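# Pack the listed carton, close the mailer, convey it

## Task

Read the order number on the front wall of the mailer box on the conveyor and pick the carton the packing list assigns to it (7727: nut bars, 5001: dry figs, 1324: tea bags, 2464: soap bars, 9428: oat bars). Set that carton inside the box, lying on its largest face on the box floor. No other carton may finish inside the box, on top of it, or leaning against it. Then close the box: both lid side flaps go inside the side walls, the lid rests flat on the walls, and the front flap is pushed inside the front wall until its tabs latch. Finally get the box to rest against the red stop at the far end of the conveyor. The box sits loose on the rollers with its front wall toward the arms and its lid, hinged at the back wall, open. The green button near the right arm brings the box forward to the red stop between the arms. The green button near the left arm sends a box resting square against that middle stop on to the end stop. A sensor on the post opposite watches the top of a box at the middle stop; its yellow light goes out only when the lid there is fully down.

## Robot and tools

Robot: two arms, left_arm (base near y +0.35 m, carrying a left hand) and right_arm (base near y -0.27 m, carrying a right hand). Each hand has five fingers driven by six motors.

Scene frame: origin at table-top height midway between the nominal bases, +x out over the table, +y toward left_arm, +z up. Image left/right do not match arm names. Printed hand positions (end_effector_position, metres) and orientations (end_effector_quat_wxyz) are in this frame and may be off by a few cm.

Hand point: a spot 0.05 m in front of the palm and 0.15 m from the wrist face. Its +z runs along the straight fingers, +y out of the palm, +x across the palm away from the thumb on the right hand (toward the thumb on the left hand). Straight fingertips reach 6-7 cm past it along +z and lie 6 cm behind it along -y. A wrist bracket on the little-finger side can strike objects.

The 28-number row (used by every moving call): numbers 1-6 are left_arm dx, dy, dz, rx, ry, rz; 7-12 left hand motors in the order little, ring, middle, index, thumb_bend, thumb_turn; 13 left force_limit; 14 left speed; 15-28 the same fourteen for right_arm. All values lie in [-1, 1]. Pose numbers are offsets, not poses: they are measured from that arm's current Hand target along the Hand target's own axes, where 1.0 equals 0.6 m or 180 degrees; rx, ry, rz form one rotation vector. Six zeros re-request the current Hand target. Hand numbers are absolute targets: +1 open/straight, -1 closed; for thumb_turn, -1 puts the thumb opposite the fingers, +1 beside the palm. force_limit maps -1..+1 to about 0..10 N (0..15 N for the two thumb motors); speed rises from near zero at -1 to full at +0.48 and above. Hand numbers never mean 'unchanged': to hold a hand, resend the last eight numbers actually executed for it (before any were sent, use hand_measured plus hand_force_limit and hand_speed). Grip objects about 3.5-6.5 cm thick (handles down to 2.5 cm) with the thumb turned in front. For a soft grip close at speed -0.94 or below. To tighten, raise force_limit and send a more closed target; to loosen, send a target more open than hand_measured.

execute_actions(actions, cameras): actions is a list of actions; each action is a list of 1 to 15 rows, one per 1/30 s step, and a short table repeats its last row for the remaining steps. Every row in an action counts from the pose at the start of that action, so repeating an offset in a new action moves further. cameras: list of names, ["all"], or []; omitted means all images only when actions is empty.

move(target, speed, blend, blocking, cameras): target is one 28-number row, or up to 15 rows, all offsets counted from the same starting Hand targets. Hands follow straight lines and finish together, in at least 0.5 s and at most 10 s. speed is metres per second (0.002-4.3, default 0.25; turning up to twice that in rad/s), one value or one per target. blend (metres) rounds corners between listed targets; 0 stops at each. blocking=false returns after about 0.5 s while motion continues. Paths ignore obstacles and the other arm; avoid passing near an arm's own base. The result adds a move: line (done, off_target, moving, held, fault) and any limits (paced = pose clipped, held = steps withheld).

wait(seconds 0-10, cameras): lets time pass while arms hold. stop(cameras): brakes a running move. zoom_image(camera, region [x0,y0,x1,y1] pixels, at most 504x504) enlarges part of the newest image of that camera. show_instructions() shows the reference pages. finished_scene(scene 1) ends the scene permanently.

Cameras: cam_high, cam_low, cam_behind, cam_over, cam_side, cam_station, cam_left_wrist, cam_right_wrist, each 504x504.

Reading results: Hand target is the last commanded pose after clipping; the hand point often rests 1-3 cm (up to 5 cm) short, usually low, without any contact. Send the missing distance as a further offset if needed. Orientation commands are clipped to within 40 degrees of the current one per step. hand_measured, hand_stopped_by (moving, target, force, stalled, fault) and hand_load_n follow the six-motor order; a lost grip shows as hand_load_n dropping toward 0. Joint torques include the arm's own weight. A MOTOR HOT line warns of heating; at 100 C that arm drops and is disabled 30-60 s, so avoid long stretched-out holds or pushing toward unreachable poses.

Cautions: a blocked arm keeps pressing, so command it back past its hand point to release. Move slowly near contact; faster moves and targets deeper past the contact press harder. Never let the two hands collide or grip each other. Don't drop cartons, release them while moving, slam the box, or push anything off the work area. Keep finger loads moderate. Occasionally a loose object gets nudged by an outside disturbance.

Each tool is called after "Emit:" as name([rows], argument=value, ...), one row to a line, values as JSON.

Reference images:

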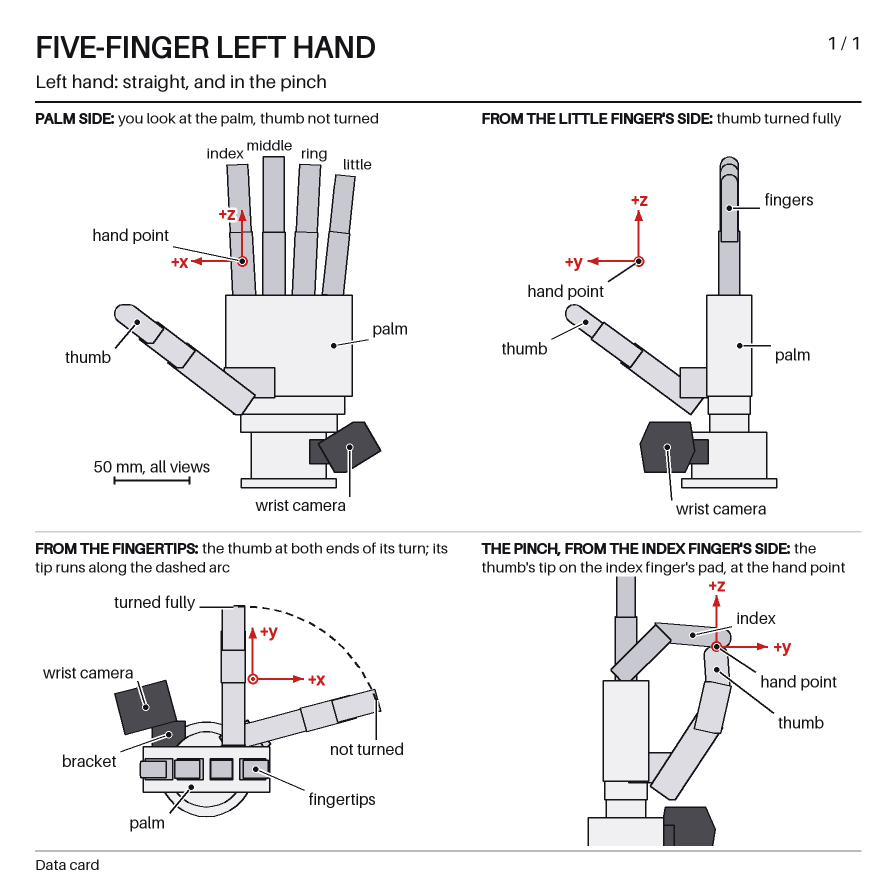

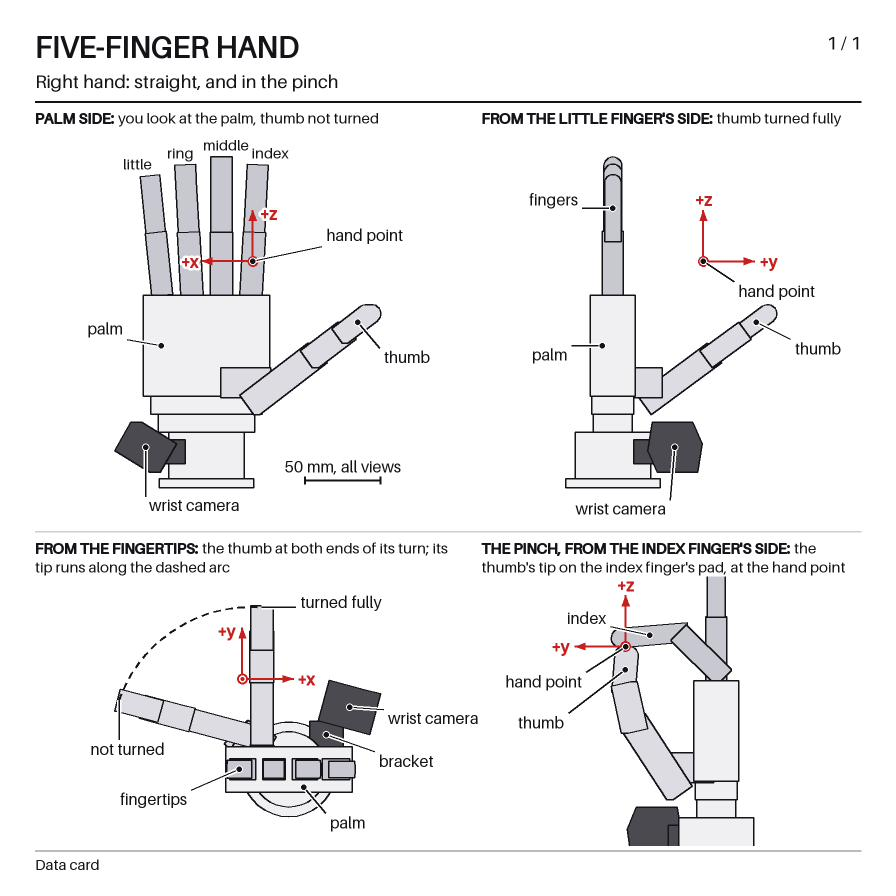

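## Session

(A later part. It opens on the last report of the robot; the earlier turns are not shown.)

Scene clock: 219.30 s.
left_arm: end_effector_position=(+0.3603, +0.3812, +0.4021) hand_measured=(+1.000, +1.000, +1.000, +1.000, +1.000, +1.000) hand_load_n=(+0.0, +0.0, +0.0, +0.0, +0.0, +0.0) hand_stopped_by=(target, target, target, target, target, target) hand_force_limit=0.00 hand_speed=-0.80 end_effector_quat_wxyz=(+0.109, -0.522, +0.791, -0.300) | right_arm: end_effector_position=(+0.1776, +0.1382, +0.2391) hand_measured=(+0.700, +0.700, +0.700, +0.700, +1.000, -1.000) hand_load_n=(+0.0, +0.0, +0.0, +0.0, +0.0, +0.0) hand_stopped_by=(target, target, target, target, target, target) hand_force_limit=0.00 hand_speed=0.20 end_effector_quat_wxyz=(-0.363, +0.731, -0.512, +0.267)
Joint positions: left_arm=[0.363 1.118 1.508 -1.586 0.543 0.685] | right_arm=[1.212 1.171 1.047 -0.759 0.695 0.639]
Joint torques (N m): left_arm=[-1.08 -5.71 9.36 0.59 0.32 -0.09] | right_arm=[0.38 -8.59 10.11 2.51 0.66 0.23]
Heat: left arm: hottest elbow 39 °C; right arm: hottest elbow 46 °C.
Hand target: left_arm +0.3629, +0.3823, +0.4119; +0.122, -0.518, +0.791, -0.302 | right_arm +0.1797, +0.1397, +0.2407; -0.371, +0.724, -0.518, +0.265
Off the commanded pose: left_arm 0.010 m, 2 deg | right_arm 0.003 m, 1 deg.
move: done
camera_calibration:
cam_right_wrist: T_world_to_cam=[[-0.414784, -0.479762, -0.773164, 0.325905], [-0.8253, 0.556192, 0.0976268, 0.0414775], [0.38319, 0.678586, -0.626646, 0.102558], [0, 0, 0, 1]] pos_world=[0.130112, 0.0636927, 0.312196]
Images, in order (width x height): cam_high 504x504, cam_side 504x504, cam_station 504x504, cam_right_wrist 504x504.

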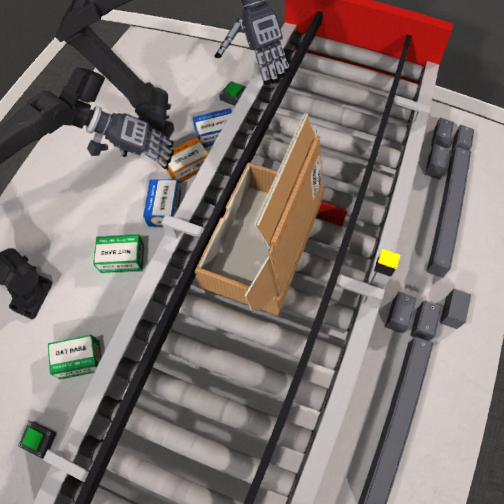

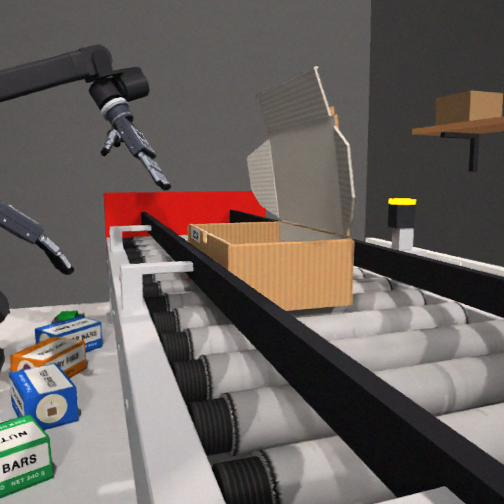

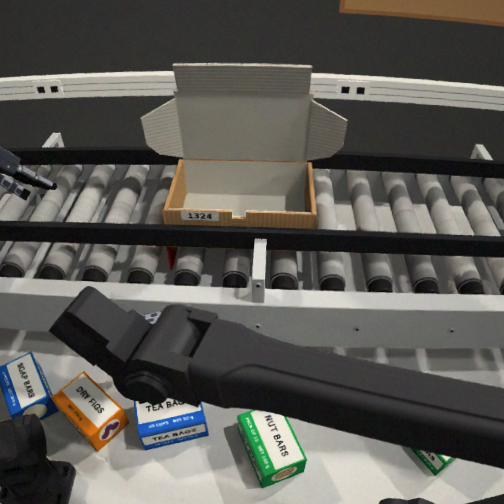

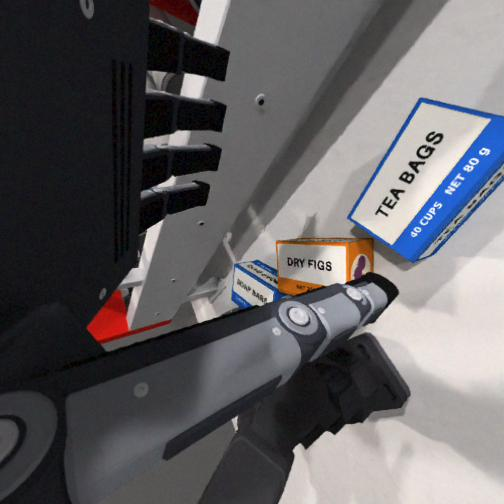

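Emit:
move(target=[0,0,0,0,0,0,1,1,1,1,1,1,0,-0.8, 0.0505,0.1287,0.1065,0,0,0,0.7,0.7,0.7,0.7,1,-1,0,0.2], speed=0.15, cameras=["cam_high","cam_station","cam_right_wrist","cam_side"])

Emit:
zoom_image(camera="cam_right_wrist", region=[254, 0, 504, 250])

Emit:
zoom_image(camera="cam_side", region=[0, 250, 160, 410])

Scene clock: 237.17 s.
left_arm: end_effector_position=(+0.3603, +0.3812, +0.4021) hand_measured=(+1.000, +1.000, +1.000, +1.000, +1.000, +1.000) hand_load_n=(+0.0, +0.0, +0.0, +0.0, +0.0, +0.0) hand_stopped_by=(target, target, target, target, target, target) hand_force_limit=0.00 hand_speed=-0.80 end_effector_quat_wxyz=(+0.109, -0.522, +0.791, -0.300) | right_arm: end_effector_position=(+0.1922, +0.1137, +0.1456) hand_measured=(+0.700, +0.700, +0.700, +0.700, +1.000, -1.000) hand_load_n=(+0.0, +0.0, +0.0, +0.0, +0.0, +0.0) hand_stopped_by=(target, target, target, target, target, target) hand_force_limit=0.00 hand_speed=0.20 end_effector_quat_wxyz=(-0.372, +0.723, -0.518, +0.264)
Joint positions: left_arm=[0.363 1.118 1.508 -1.586 0.543 0.685] | right_arm=[1.149 1.176 0.784 -0.436 0.655 0.592]
Joint torques (N m): left_arm=[-0.91 -5.42 9.31 0.58 0.3 -0.08] | right_arm=[-0.67 -7.82 9.46 2.82 0.34 0.04]
Heat: left arm: hottest elbow 40 °C; right arm: hottest elbow 44 °C.
Hand target: left_arm +0.3629, +0.3823, +0.4119; +0.122, -0.518, +0.791, -0.302 | right_arm +0.1957, +0.1132, +0.1406; -0.371, +0.724, -0.518, +0.265
Off the commanded pose: left_arm 0.010 m, 2 deg | right_arm 0.006 m, 0 deg.
move: done
camera_calibration:
cam_right_wrist: T_world_to_cam=[[-0.416177, -0.455905, -0.786732, 0.247484], [-0.820483, 0.561221, 0.108808, 0.0731234], [0.391924, 0.690783, -0.60763, 0.049119], [0, 0, 0, 1]] pos_world=[0.143743, 0.0378603, 0.216593]
Images, in order (width x height): cam_high 504x504, cam_side 504x504, cam_station 504x504, cam_right_wrist 504x504.

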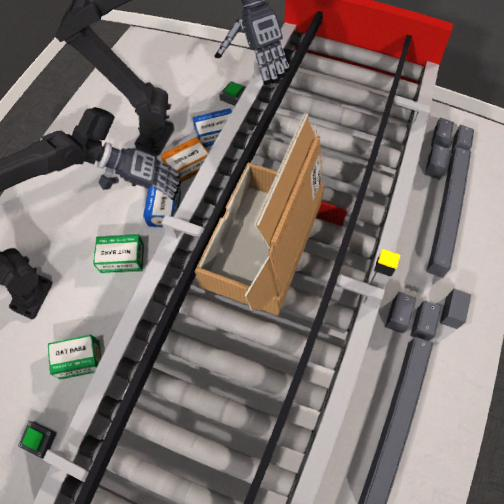

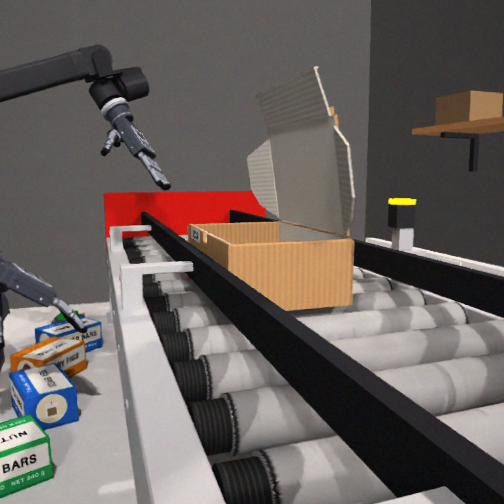

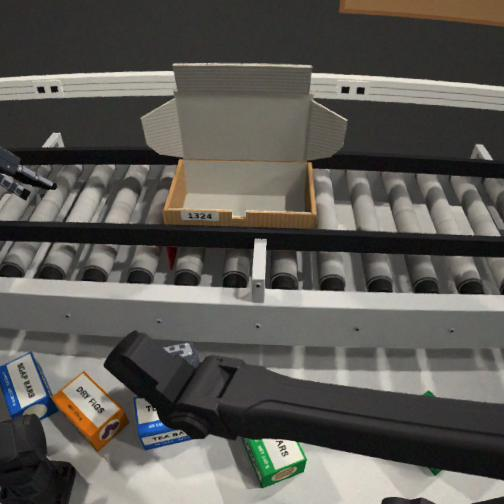

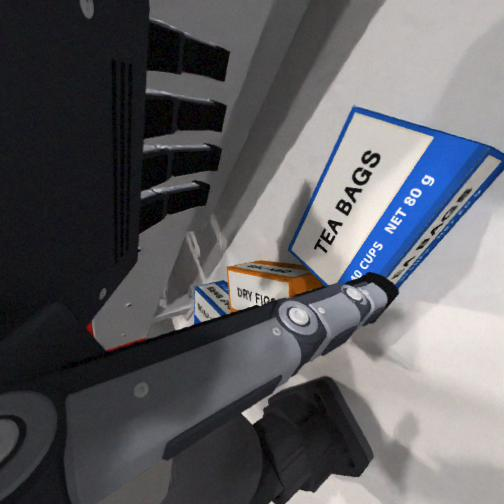

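Scaled by 2.016.

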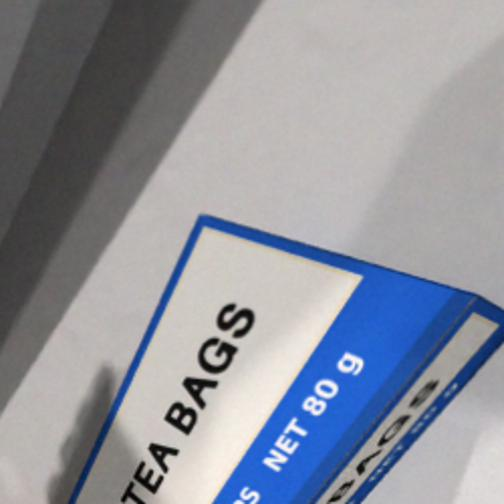

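Scaled by 3.150.

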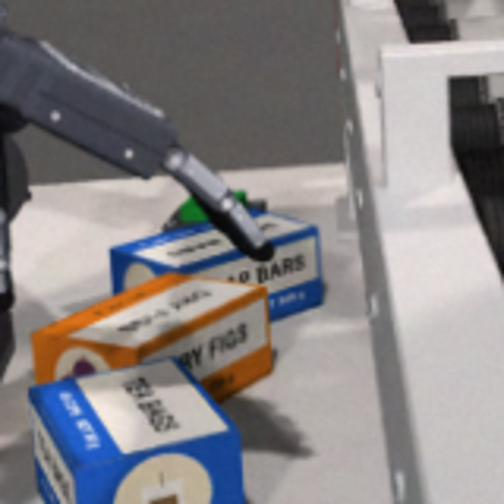

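Emit:
move([
  [0,0,0,0,0,0,1,1,1,1,1,1,0,-0.8, -0.0012,0.0327,0.0117,0,0,0,0.7,0.7,0.7,0.7,1,-1,0,0.2],
  [0,0,0,0,0,0,1,1,1,1,1,1,0,-0.8, -0.0012,0.1457,0.0932,0,0,0,0.7,0.7,0.7,0.7,1,-1,0,0.2],
], speed=0.08, cameras=["cam_high","cam_station","cam_right_wrist","cam_side"])

Emit:
zoom_image(camera="cam_side", region=[0, 250, 160, 410])

Emit:
zoom_image(camera="cam_high", region=[80, 120, 220, 260])

Scene clock: 251.23 s.
left_arm: end_effector_position=(+0.3603, +0.3812, +0.4021) hand_measured=(+1.000, +1.000, +1.000, +1.000, +1.000, +1.000) hand_load_n=(+0.0, +0.0, +0.0, +0.0, +0.0, +0.0) hand_stopped_by=(target, target, target, target, target, target) hand_force_limit=0.00 hand_speed=-0.80 end_effector_quat_wxyz=(+0.109, -0.522, +0.791, -0.300) | right_arm: end_effector_position=(+0.1919, +0.1116, +0.0419) hand_measured=(+0.700, +0.700, +0.700, +0.700, +1.000, -1.000) hand_load_n=(+0.0, +0.0, -0.5, +0.0, +0.0, +0.0) hand_stopped_by=(target, target, target, target, target, target) hand_force_limit=0.00 hand_speed=0.20 end_effector_quat_wxyz=(-0.370, +0.724, -0.518, +0.266)
Joint positions: left_arm=[0.363 1.118 1.508 -1.586 0.543 0.685] | right_arm=[1.149 1.36 0.62 -0.093 0.658 0.591]
Joint torques (N m): left_arm=[-1.08 -5.3 9.29 0.61 0.31 -0.09] | right_arm=[0.56 -8.47 7.65 2.69 0.61 0.18]
Heat: left arm: hottest elbow 40 °C; right arm: hottest elbow 43 °C.
Hand target: left_arm +0.3629, +0.3823, +0.4119; +0.122, -0.518, +0.791, -0.302 | right_arm +0.1900, +0.1121, +0.0371; -0.371, +0.724, -0.518, +0.265
Off the commanded pose: left_arm 0.010 m, 2 deg | right_arm 0.005 m, 0 deg.
move: done
camera_calibration:
cam_right_wrist: T_world_to_cam=[[-0.417012, -0.460231, -0.783765, 0.165323], [-0.819448, 0.563426, 0.105151, 0.085115], [0.3932, 0.686104, -0.612091, -0.0118521], [0, 0, 0, 1]] pos_world=[0.143349, 0.0362627, 0.11337]
Images, in order (width x height): cam_high 504x504, cam_side 504x504, cam_station 504x504, cam_right_wrist 504x504.

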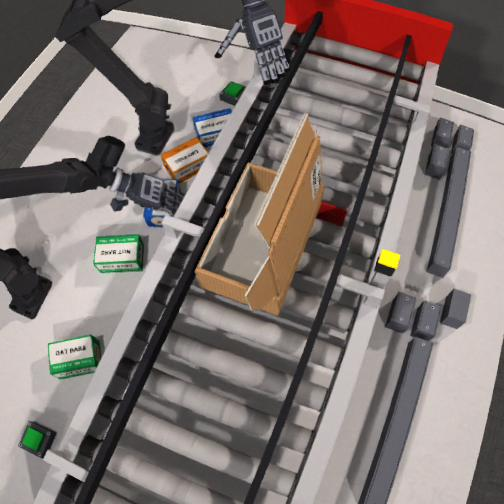

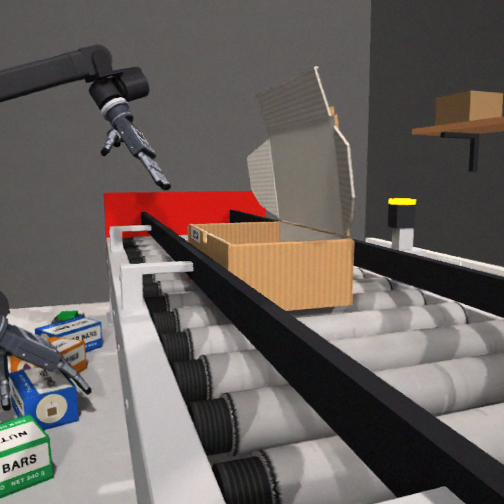

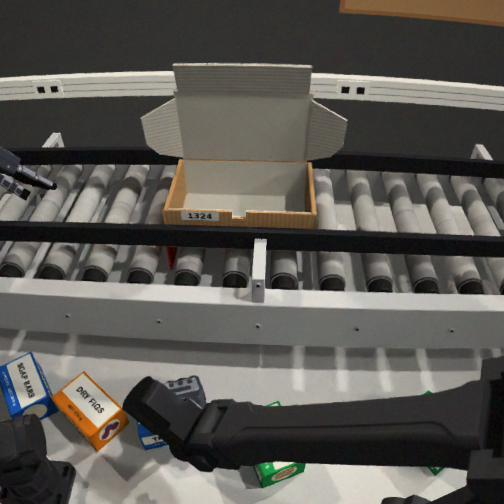

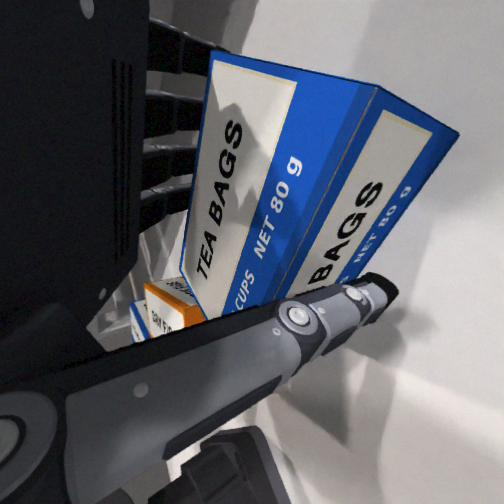

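Scaled by 3.150.

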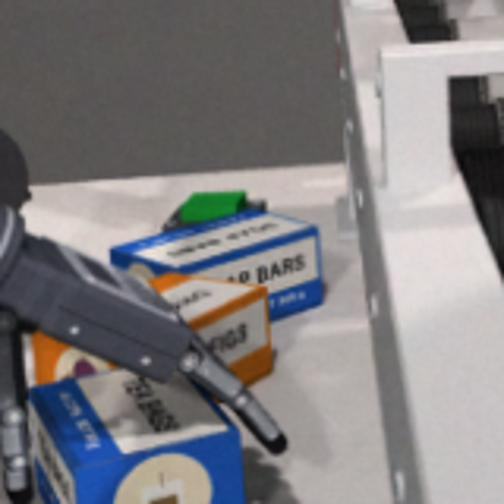

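Scaled by 3.600.

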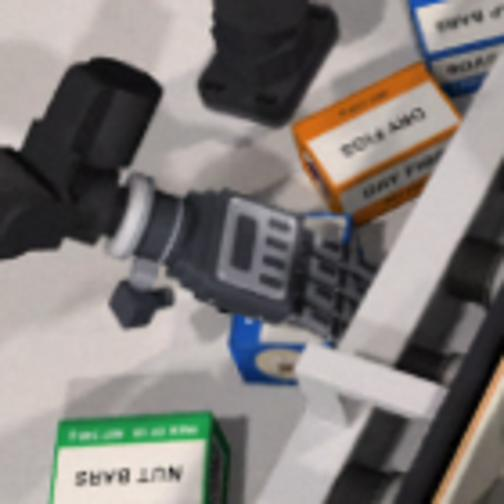

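Emit:
move(target=[0,0,0,0,0,0,1,1,1,1,1,1,0,-0.8, 0,0,0,0,0,0,-0.2,-0.2,-0.2,-0.2,1,-1,-0.5,-0.88], speed=0.08, cameras=["cam_high","cam_station","cam_right_wrist","cam_side"])

Emit:
zoom_image(camera="cam_side", region=[0, 250, 160, 410])

Scene clock: 258.40 s.
left_arm: end_effector_position=(+0.3603, +0.3812, +0.4021) hand_measured=(+1.000, +1.000, +1.000, +1.000, +1.000, +1.000) hand_load_n=(+0.0, +0.0, +0.0, +0.0, +0.0, +0.0) hand_stopped_by=(target, target, target, target, target, target) hand_force_limit=0.00 hand_speed=-0.80 end_effector_quat_wxyz=(+0.109, -0.522, +0.791, -0.300) | right_arm: end_effector_position=(+0.1930, +0.1125, +0.0431) hand_measured=(+0.290, +0.300, +0.292, +0.300, +1.000, -1.000) hand_load_n=(+3.0, +1.5, +6.5, +4.5, +2.5, +3.5) hand_stopped_by=(force, force, force, force, target, target) hand_force_limit=-0.50 hand_speed=-0.88 end_effector_quat_wxyz=(-0.373, +0.722, -0.519, +0.266)
Joint positions: left_arm=[0.363 1.118 1.508 -1.586 0.543 0.685] | right_arm=[1.149 1.36 0.62 -0.086 0.662 0.591]
Joint torques (N m): left_arm=[-1.14 -5.42 9.36 0.54 0.29 -0.07] | right_arm=[0.56 -8.47 7.77 2.51 0.49 0.21]
Heat: left arm: hottest elbow 40 °C; right arm: hottest elbow 43 °C.
Hand target: left_arm +0.3629, +0.3823, +0.4119; +0.122, -0.518, +0.791, -0.302 | right_arm +0.1900, +0.1121, +0.0371; -0.371, +0.724, -0.518, +0.265
Off the commanded pose: left_arm 0.010 m, 2 deg | right_arm 0.007 m, 0 deg.
move: done
camera_calibration:
cam_right_wrist: T_world_to_cam=[[-0.414205, -0.454981, -0.788306, 0.166305], [-0.818666, 0.564734, 0.104214, 0.0851002], [0.397768, 0.688526, -0.606393, -0.0135779], [0, 0, 0, 1]] pos_world=[0.143954, 0.0369551, 0.113997]
Images, in order (width x height): cam_high 504x504, cam_side 504x504, cam_station 504x504, cam_right_wrist 504x504.

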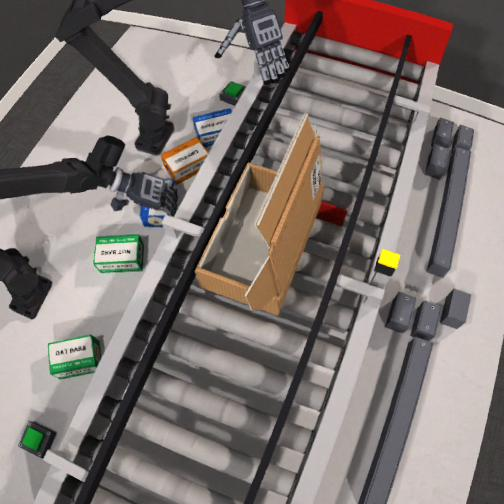

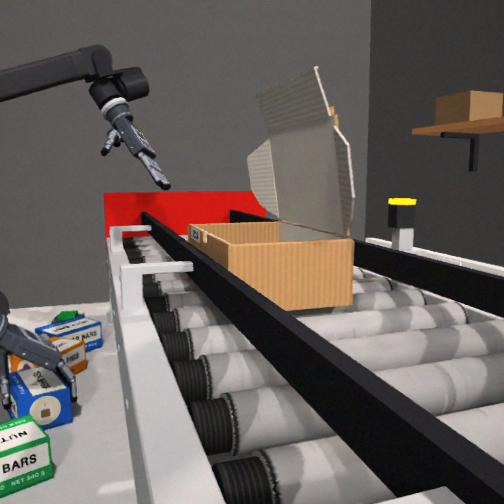

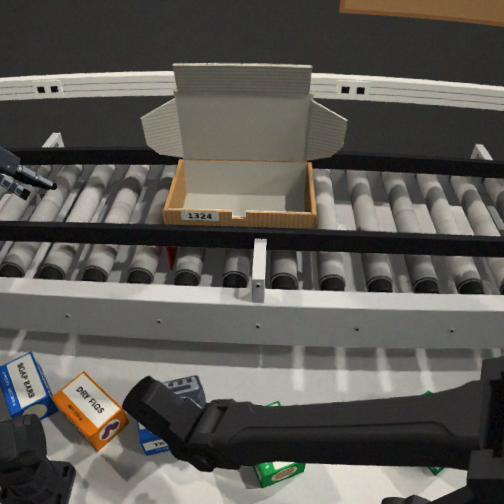

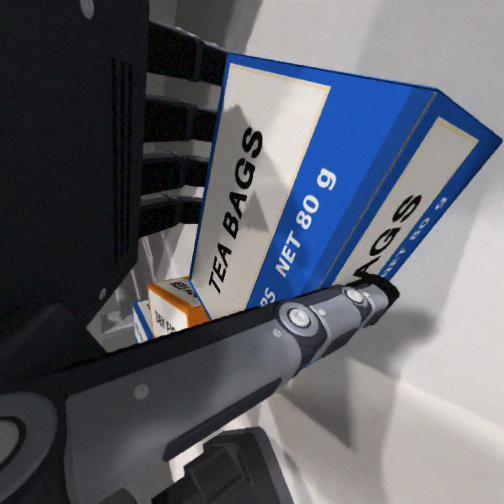

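Scaled by 3.150.

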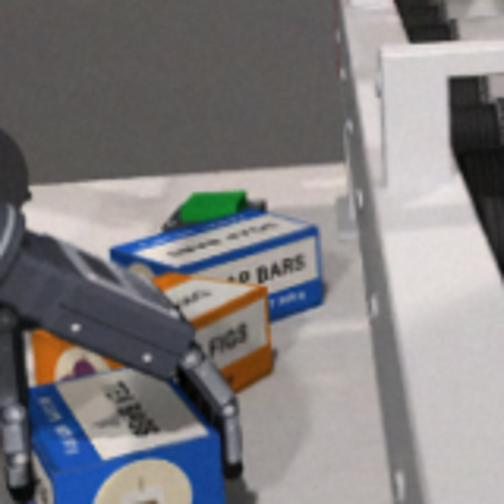

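Emit:
move(target=[0,0,0,0,0,0,1,1,1,1,1,1,0,-0.8, 0,-0.0676,-0.0488,0,0,0,-0.2,-0.2,-0.2,-0.2,1,-1,-0.5,-0.88], speed=0.06, cameras=["cam_high","cam_right_wrist","cam_side"])

Emit:
zoom_image(camera="cam_side", region=[0, 250, 160, 410])

Scene clock: 262.00 s.
left_arm: end_effector_position=(+0.3603, +0.3812, +0.4021) hand_measured=(+1.000, +1.000, +1.000, +1.000, +1.000, +1.000) hand_load_n=(+0.0, +0.0, +0.0, +0.0, +0.0, +0.0) hand_stopped_by=(target, target, target, target, target, target) hand_force_limit=0.00 hand_speed=-0.80 end_effector_quat_wxyz=(+0.109, -0.522, +0.791, -0.300) | right_arm: end_effector_position=(+0.1827, +0.0872, +0.0594) hand_measured=(+0.290, +0.300, +0.292, +0.300, +1.000, -1.000) hand_load_n=(+3.0, +1.5, +7.0, +4.5, +2.5, +3.5) hand_stopped_by=(force, force, force, force, target, target) hand_force_limit=-0.50 hand_speed=-0.88 end_effector_quat_wxyz=(-0.345, +0.735, -0.515, +0.273)
Joint positions: left_arm=[0.363 1.118 1.508 -1.586 0.543 0.685] | right_arm=[1.149 1.264 0.62 -0.246 0.662 0.591]
Joint torques (N m): left_arm=[-1.14 -5.71 9.31 0.55 0.3 -0.07] | right_arm=[0.91 -9.05 13.42 1.81 0.49 0.13]
Heat: left arm: hottest elbow 40 °C; right arm: hottest elbow 43 °C.
Hand target: left_arm +0.3629, +0.3823, +0.4119; +0.122, -0.518, +0.791, -0.302 | right_arm +0.1900, +0.1120, +0.0871; -0.371, +0.724, -0.518, +0.265
Off the commanded pose: left_arm 0.010 m, 2 deg | right_arm 0.038 m, 3 deg.
move: off_target (right_arm)
camera_calibration:
cam_right_wrist: T_world_to_cam=[[-0.432489, -0.499524, -0.750619, 0.168268], [-0.816339, 0.570397, 0.0907657, 0.0890471], [0.382811, 0.652014, -0.654472, 0.0266364], [0, 0, 0, 1]] pos_world=[0.13527, 0.0158942, 0.135655]
Images, in order (width x height): cam_high 504x504, cam_side 504x504, cam_right_wrist 504x504.

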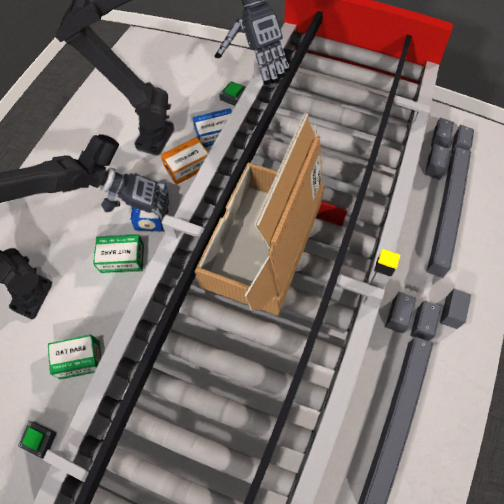

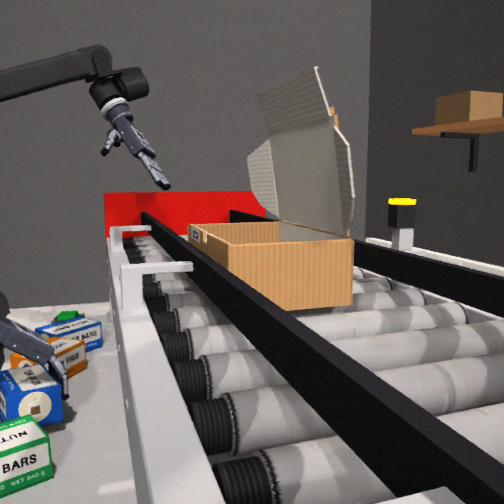

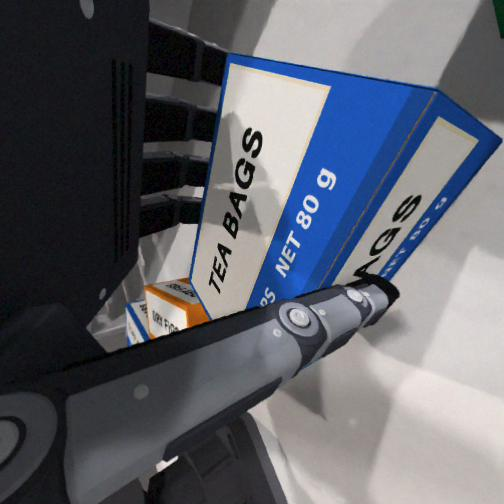

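Scaled by 3.150.

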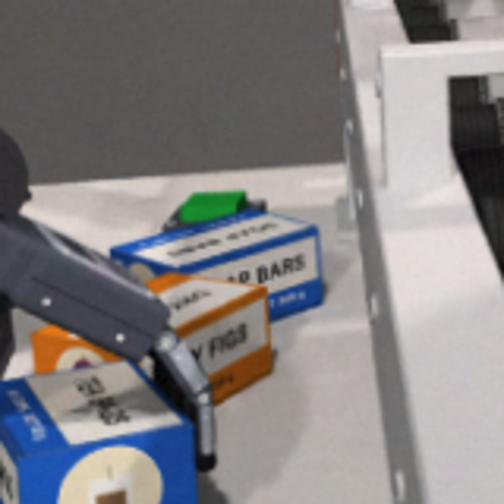

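Emit:
move(target=[0,0,0,0,0,0,1,1,1,1,1,1,0,-0.8, 0,-0.1622,-0.117,0,0,0,-0.2,-0.2,-0.2,-0.2,1,-1,-0.5,-0.88], speed=0.1, cameras=["cam_high","cam_right_wrist","cam_side"])

Scene clock: 266.20 s.
left_arm: end_effector_position=(+0.3603, +0.3812, +0.4021) hand_measured=(+1.000, +1.000, +1.000, +1.000, +1.000, +1.000) hand_load_n=(+0.0, +0.0, +0.0, +0.0, +0.0, -0.5) hand_stopped_by=(target, target, target, target, target, target) hand_force_limit=0.00 hand_speed=-0.80 end_effector_quat_wxyz=(+0.109, -0.522, +0.791, -0.300) | right_arm: end_effector_position=(+0.1859, +0.0952, +0.1770) hand_measured=(+0.290, +0.300, +0.292, +0.300, +1.000, -1.000) hand_load_n=(+3.5, +1.5, +7.0, +4.5, +2.5, +3.5) hand_stopped_by=(force, force, force, force, target, target) hand_force_limit=-0.50 hand_speed=-0.88 end_effector_quat_wxyz=(-0.347, +0.735, -0.516, +0.272)
Joint positions: left_arm=[0.363 1.118 1.508 -1.586 0.543 0.685] | right_arm=[1.149 1.117 0.85 -0.619 0.662 0.591]
Joint torques (N m): left_arm=[-1.14 -5.36 9.36 0.61 0.3 -0.08] | right_arm=[0.44 -7.65 14.84 1.69 0.47 0.16]
Heat: left arm: hottest elbow 40 °C; right arm: hottest elbow 43 °C.
Hand target: left_arm +0.3629, +0.3823, +0.4119; +0.122, -0.518, +0.791, -0.302 | right_arm +0.1900, +0.1119, +0.2070; -0.370, +0.724, -0.518, +0.265
Off the commanded pose: left_arm 0.010 m, 2 deg | right_arm 0.035 m, 3 deg.
move: off_target (right_arm)
camera_calibration:
cam_right_wrist: T_world_to_cam=[[-0.431419, -0.497194, -0.752779, 0.261897], [-0.816475, 0.570104, 0.0913818, 0.0764895], [0.383728, 0.654049, -0.6519, 0.096345], [0, 0, 0, 1]] pos_world=[0.138469, 0.0235925, 0.252968]
Images, in order (width x height): cam_high 504x504, cam_side 504x504, cam_right_wrist 504x504.

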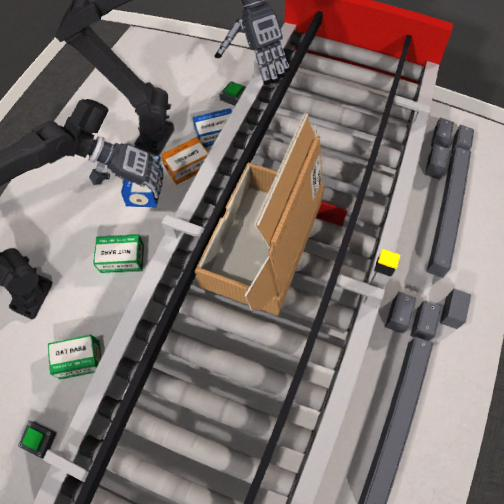

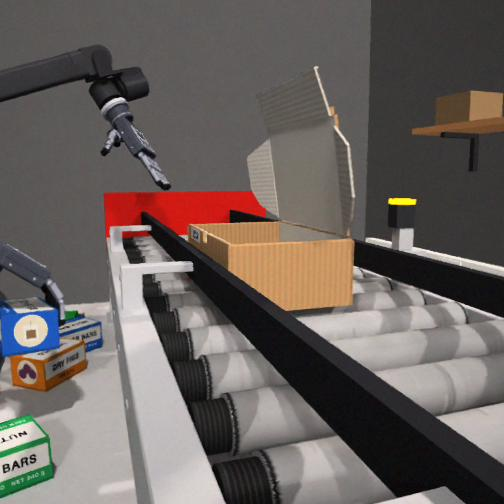

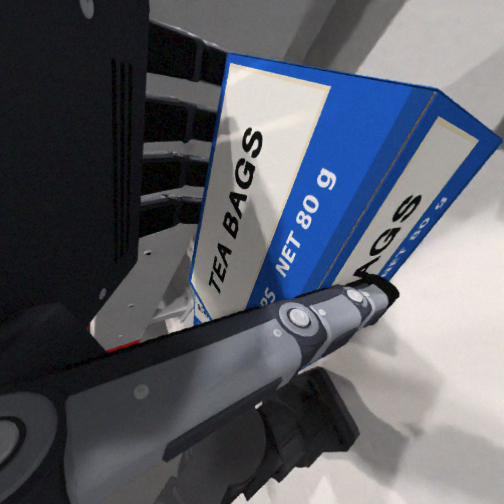

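Emit:
move([
  [0,0,0,0,0,0,1,1,1,1,1,1,0,-0.8, 0.0668,-0.377,-0.1698,0,0.0254,0.0183,-0.2,-0.2,-0.2,-0.2,1,-1,-0.5,-0.88],
  [0,0,0,0,0,0,1,1,1,1,1,1,0,-0.8, 0.3748,-0.6002,0.0822,0,0.0847,0.0611,-0.2,-0.2,-0.2,-0.2,1,-1,-0.5,-0.88],
], speed=0.15, blend=0.04, cameras=["cam_high","cam_right_wrist","cam_side","cam_station","cam_over","cam_behind"])

Scene clock: 298.03 s.
left_arm: end_effector_position=(+0.3603, +0.3812, +0.4021) hand_measured=(+1.000, +1.000, +1.000, +1.000, +1.000, +1.000) hand_load_n=(+0.0, +0.0, +0.0, +0.0, +0.0, +0.0) hand_stopped_by=(target, target, target, target, target, target) hand_force_limit=0.00 hand_speed=-0.80 end_effector_quat_wxyz=(+0.109, -0.522, +0.791, -0.300) | right_arm: end_effector_position=(+0.4910, -0.0236, +0.4388) hand_measured=(+0.290, +0.300, +0.292, +0.300, +1.000, -1.000) hand_load_n=(+3.5, +1.5, +7.0, +4.5, +2.0, +3.5) hand_stopped_by=(force, force, force, force, target, target) hand_force_limit=-0.50 hand_speed=-0.88 end_effector_quat_wxyz=(-0.294, +0.642, -0.635, +0.313)
Joint positions: left_arm=[0.363 1.118 1.508 -1.586 0.543 0.685] | right_arm=[0.454 1.517 1.907 -1.14 0.39 0.306]
Joint torques (N m): left_arm=[-1.26 -5.36 9.29 0.58 0.32 -0.07] | right_arm=[-0.09 -14.15 15.17 2.65 0.21 0.05]
Heat: left arm: hottest elbow 40 °C; right arm: hottest elbow 45 °C.
Hand target: left_arm +0.3629, +0.3823, +0.4119; +0.122, -0.518, +0.791, -0.302 | right_arm +0.4997, -0.0199, +0.4704; -0.322, +0.630, -0.629, +0.322
Off the commanded pose: left_arm 0.010 m, 2 deg | right_arm 0.033 m, 4 deg.
move: off_target (right_arm)
camera_calibration:
cam_right_wrist: T_world_to_cam=[[-0.587938, -0.318863, -0.743408, 0.608421], [-0.584716, 0.802582, 0.118189, 0.249305], [0.55896, 0.504171, -0.658312, 0.140829], [0, 0, 0, 1]] pos_world=[0.424769, -0.0770871, 0.515549]
Images, in order (width x height): cam_high 504x504, cam_behind 504x504, cam_over 504x504, cam_side 504x504, cam_station 504x504, cam_right_wrist 504x504.

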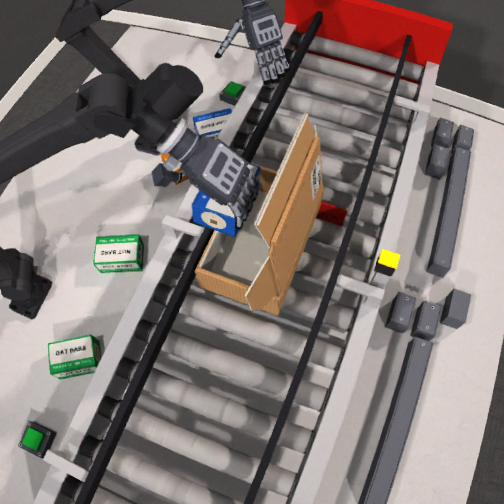

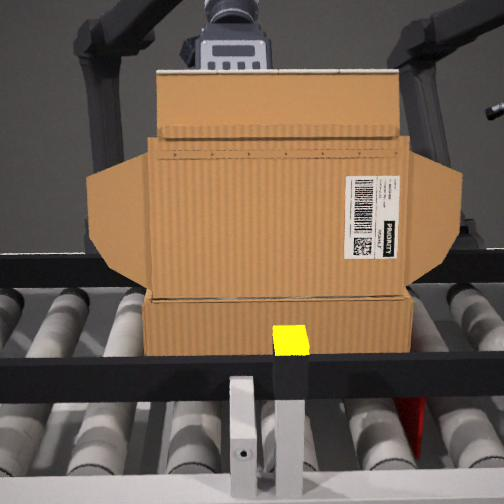

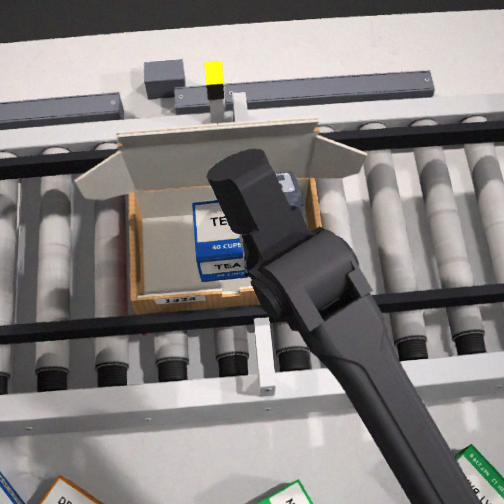

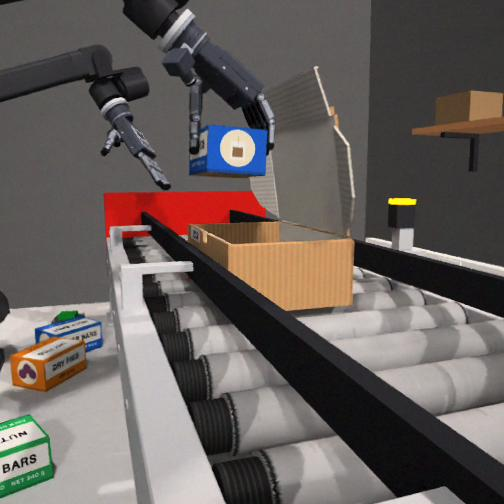

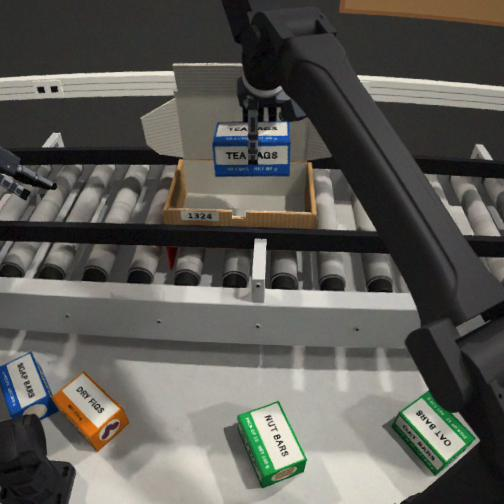

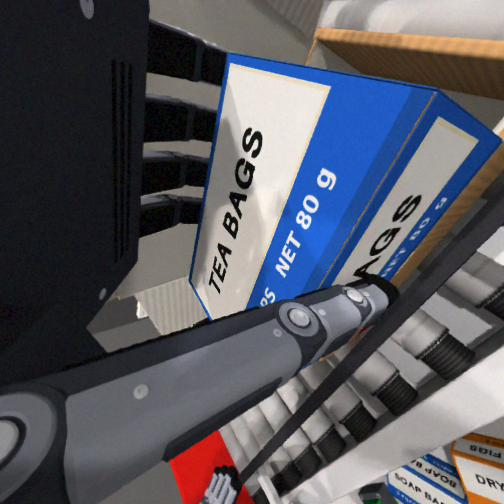

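Emit:
zoom_image(camera="cam_station", region=[150, 100, 350, 240])

Emit:
zoom_image(camera="cam_side", region=[170, 80, 370, 320])

Emit:
zoom_image(camera="cam_over", region=[100, 150, 350, 330])

Scaled by 2.520.

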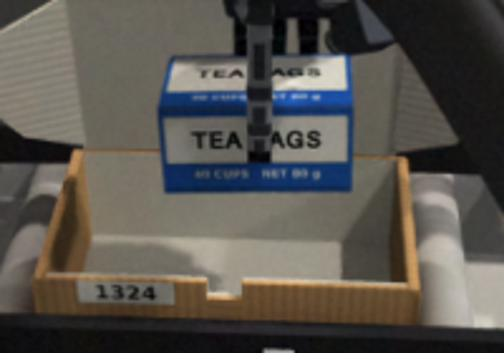

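Scaled by 2.100.

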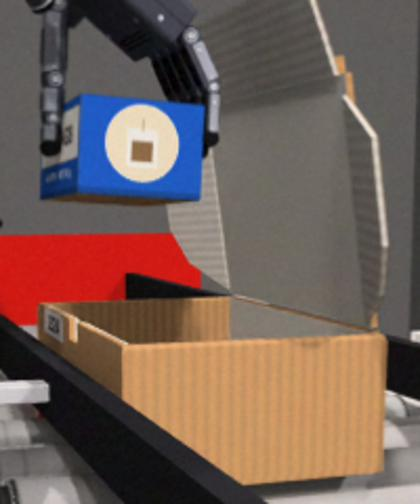

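Scaled by 2.016.

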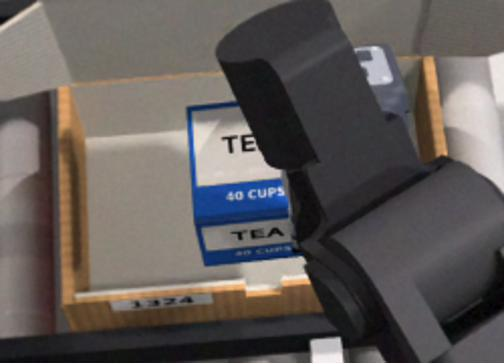

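Emit:
move(target=[0,0,0,0,0,0,1,1,1,1,1,1,0,-0.8, -0.04,0.0275,0.1328,0.016,0,0,-0.2,-0.2,-0.2,-0.2,1,-1,-0.5,-0.88], speed=0.1, cameras=["cam_high","cam_side","cam_station","cam_over"])

Emit:
zoom_image(camera="cam_side", region=[170, 80, 370, 320])

Scene clock: 319.90 s.
left_arm: end_effector_position=(+0.3603, +0.3812, +0.4021) hand_measured=(+1.000, +1.000, +1.000, +1.000, +1.000, +1.000) hand_load_n=(+0.0, +0.0, +0.0, +0.0, +0.0, +0.0) hand_stopped_by=(target, target, target, target, target, target) hand_force_limit=0.00 hand_speed=-0.80 end_effector_quat_wxyz=(+0.109, -0.522, +0.791, -0.300) | right_arm: end_effector_position=(+0.5488, +0.0044, +0.4076) hand_measured=(+0.290, +0.300, +0.292, +0.300, +1.000, -1.000) hand_load_n=(+3.5, +1.5, +6.5, +4.5, +2.0, +3.5) hand_stopped_by=(force, force, force, force, target, target) hand_force_limit=-0.50 hand_speed=-0.88 end_effector_quat_wxyz=(-0.331, +0.626, -0.623, +0.332)
Joint positions: left_arm=[0.363 1.118 1.508 -1.586 0.543 0.685] | right_arm=[0.454 1.596 1.866 -0.923 0.397 0.285]
Joint torques (N m): left_arm=[-0.97 -5.19 9.31 0.59 0.3 -0.08] | right_arm=[0.38 -16.67 10.47 3.1 0.46 0.02]
Heat: left arm: hottest elbow 40 °C; right arm: hottest elbow 49 °C.
Hand target: left_arm +0.3629, +0.3823, +0.4119; +0.122, -0.518, +0.791, -0.302 | right_arm +0.5547, +0.0042, +0.4105; -0.338, +0.621, -0.621, +0.338
Off the commanded pose: left_arm 0.010 m, 2 deg | right_arm 0.007 m, 1 deg.
move: done
Images, in order (width x height): cam_high 504x504, cam_over 504x504, cam_side 504x504, cam_station 504x504.

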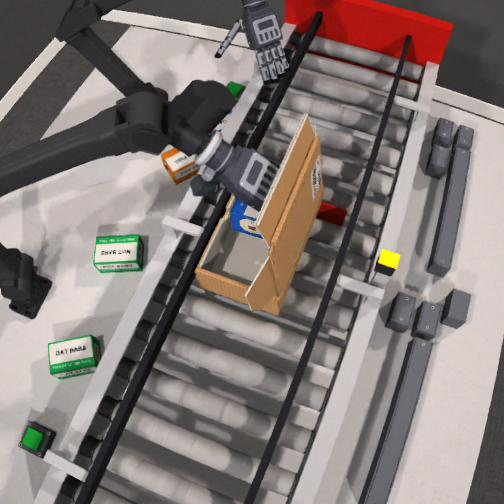

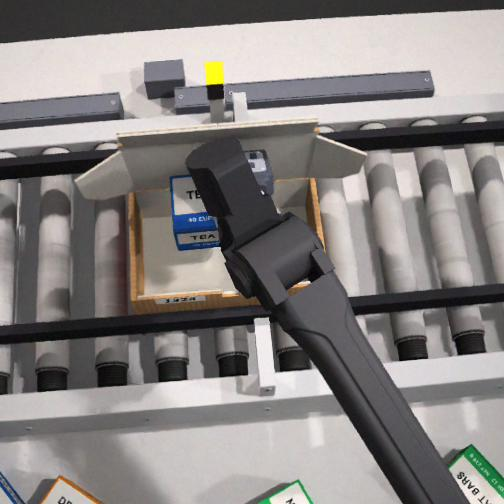

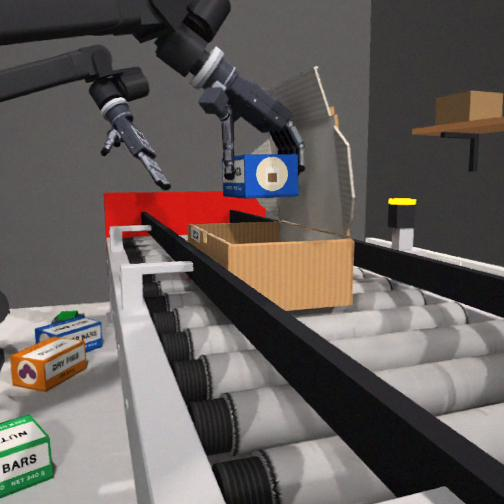

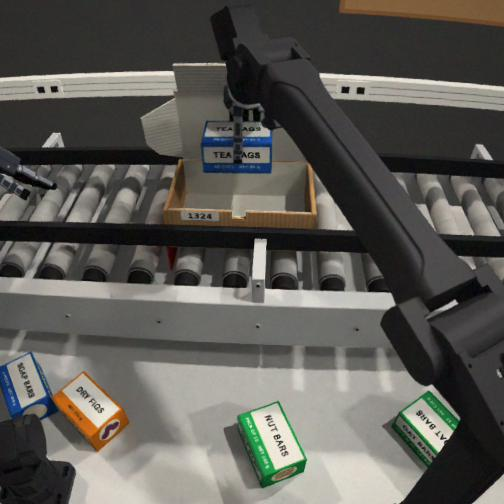

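Scaled by 2.100.

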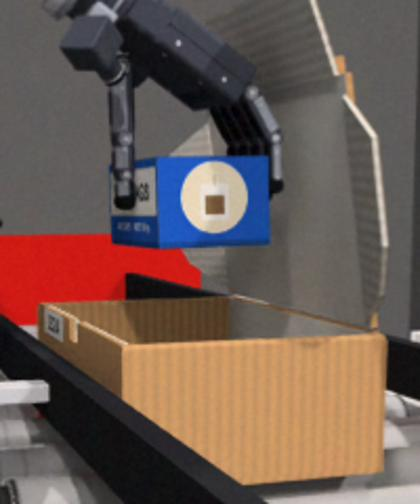

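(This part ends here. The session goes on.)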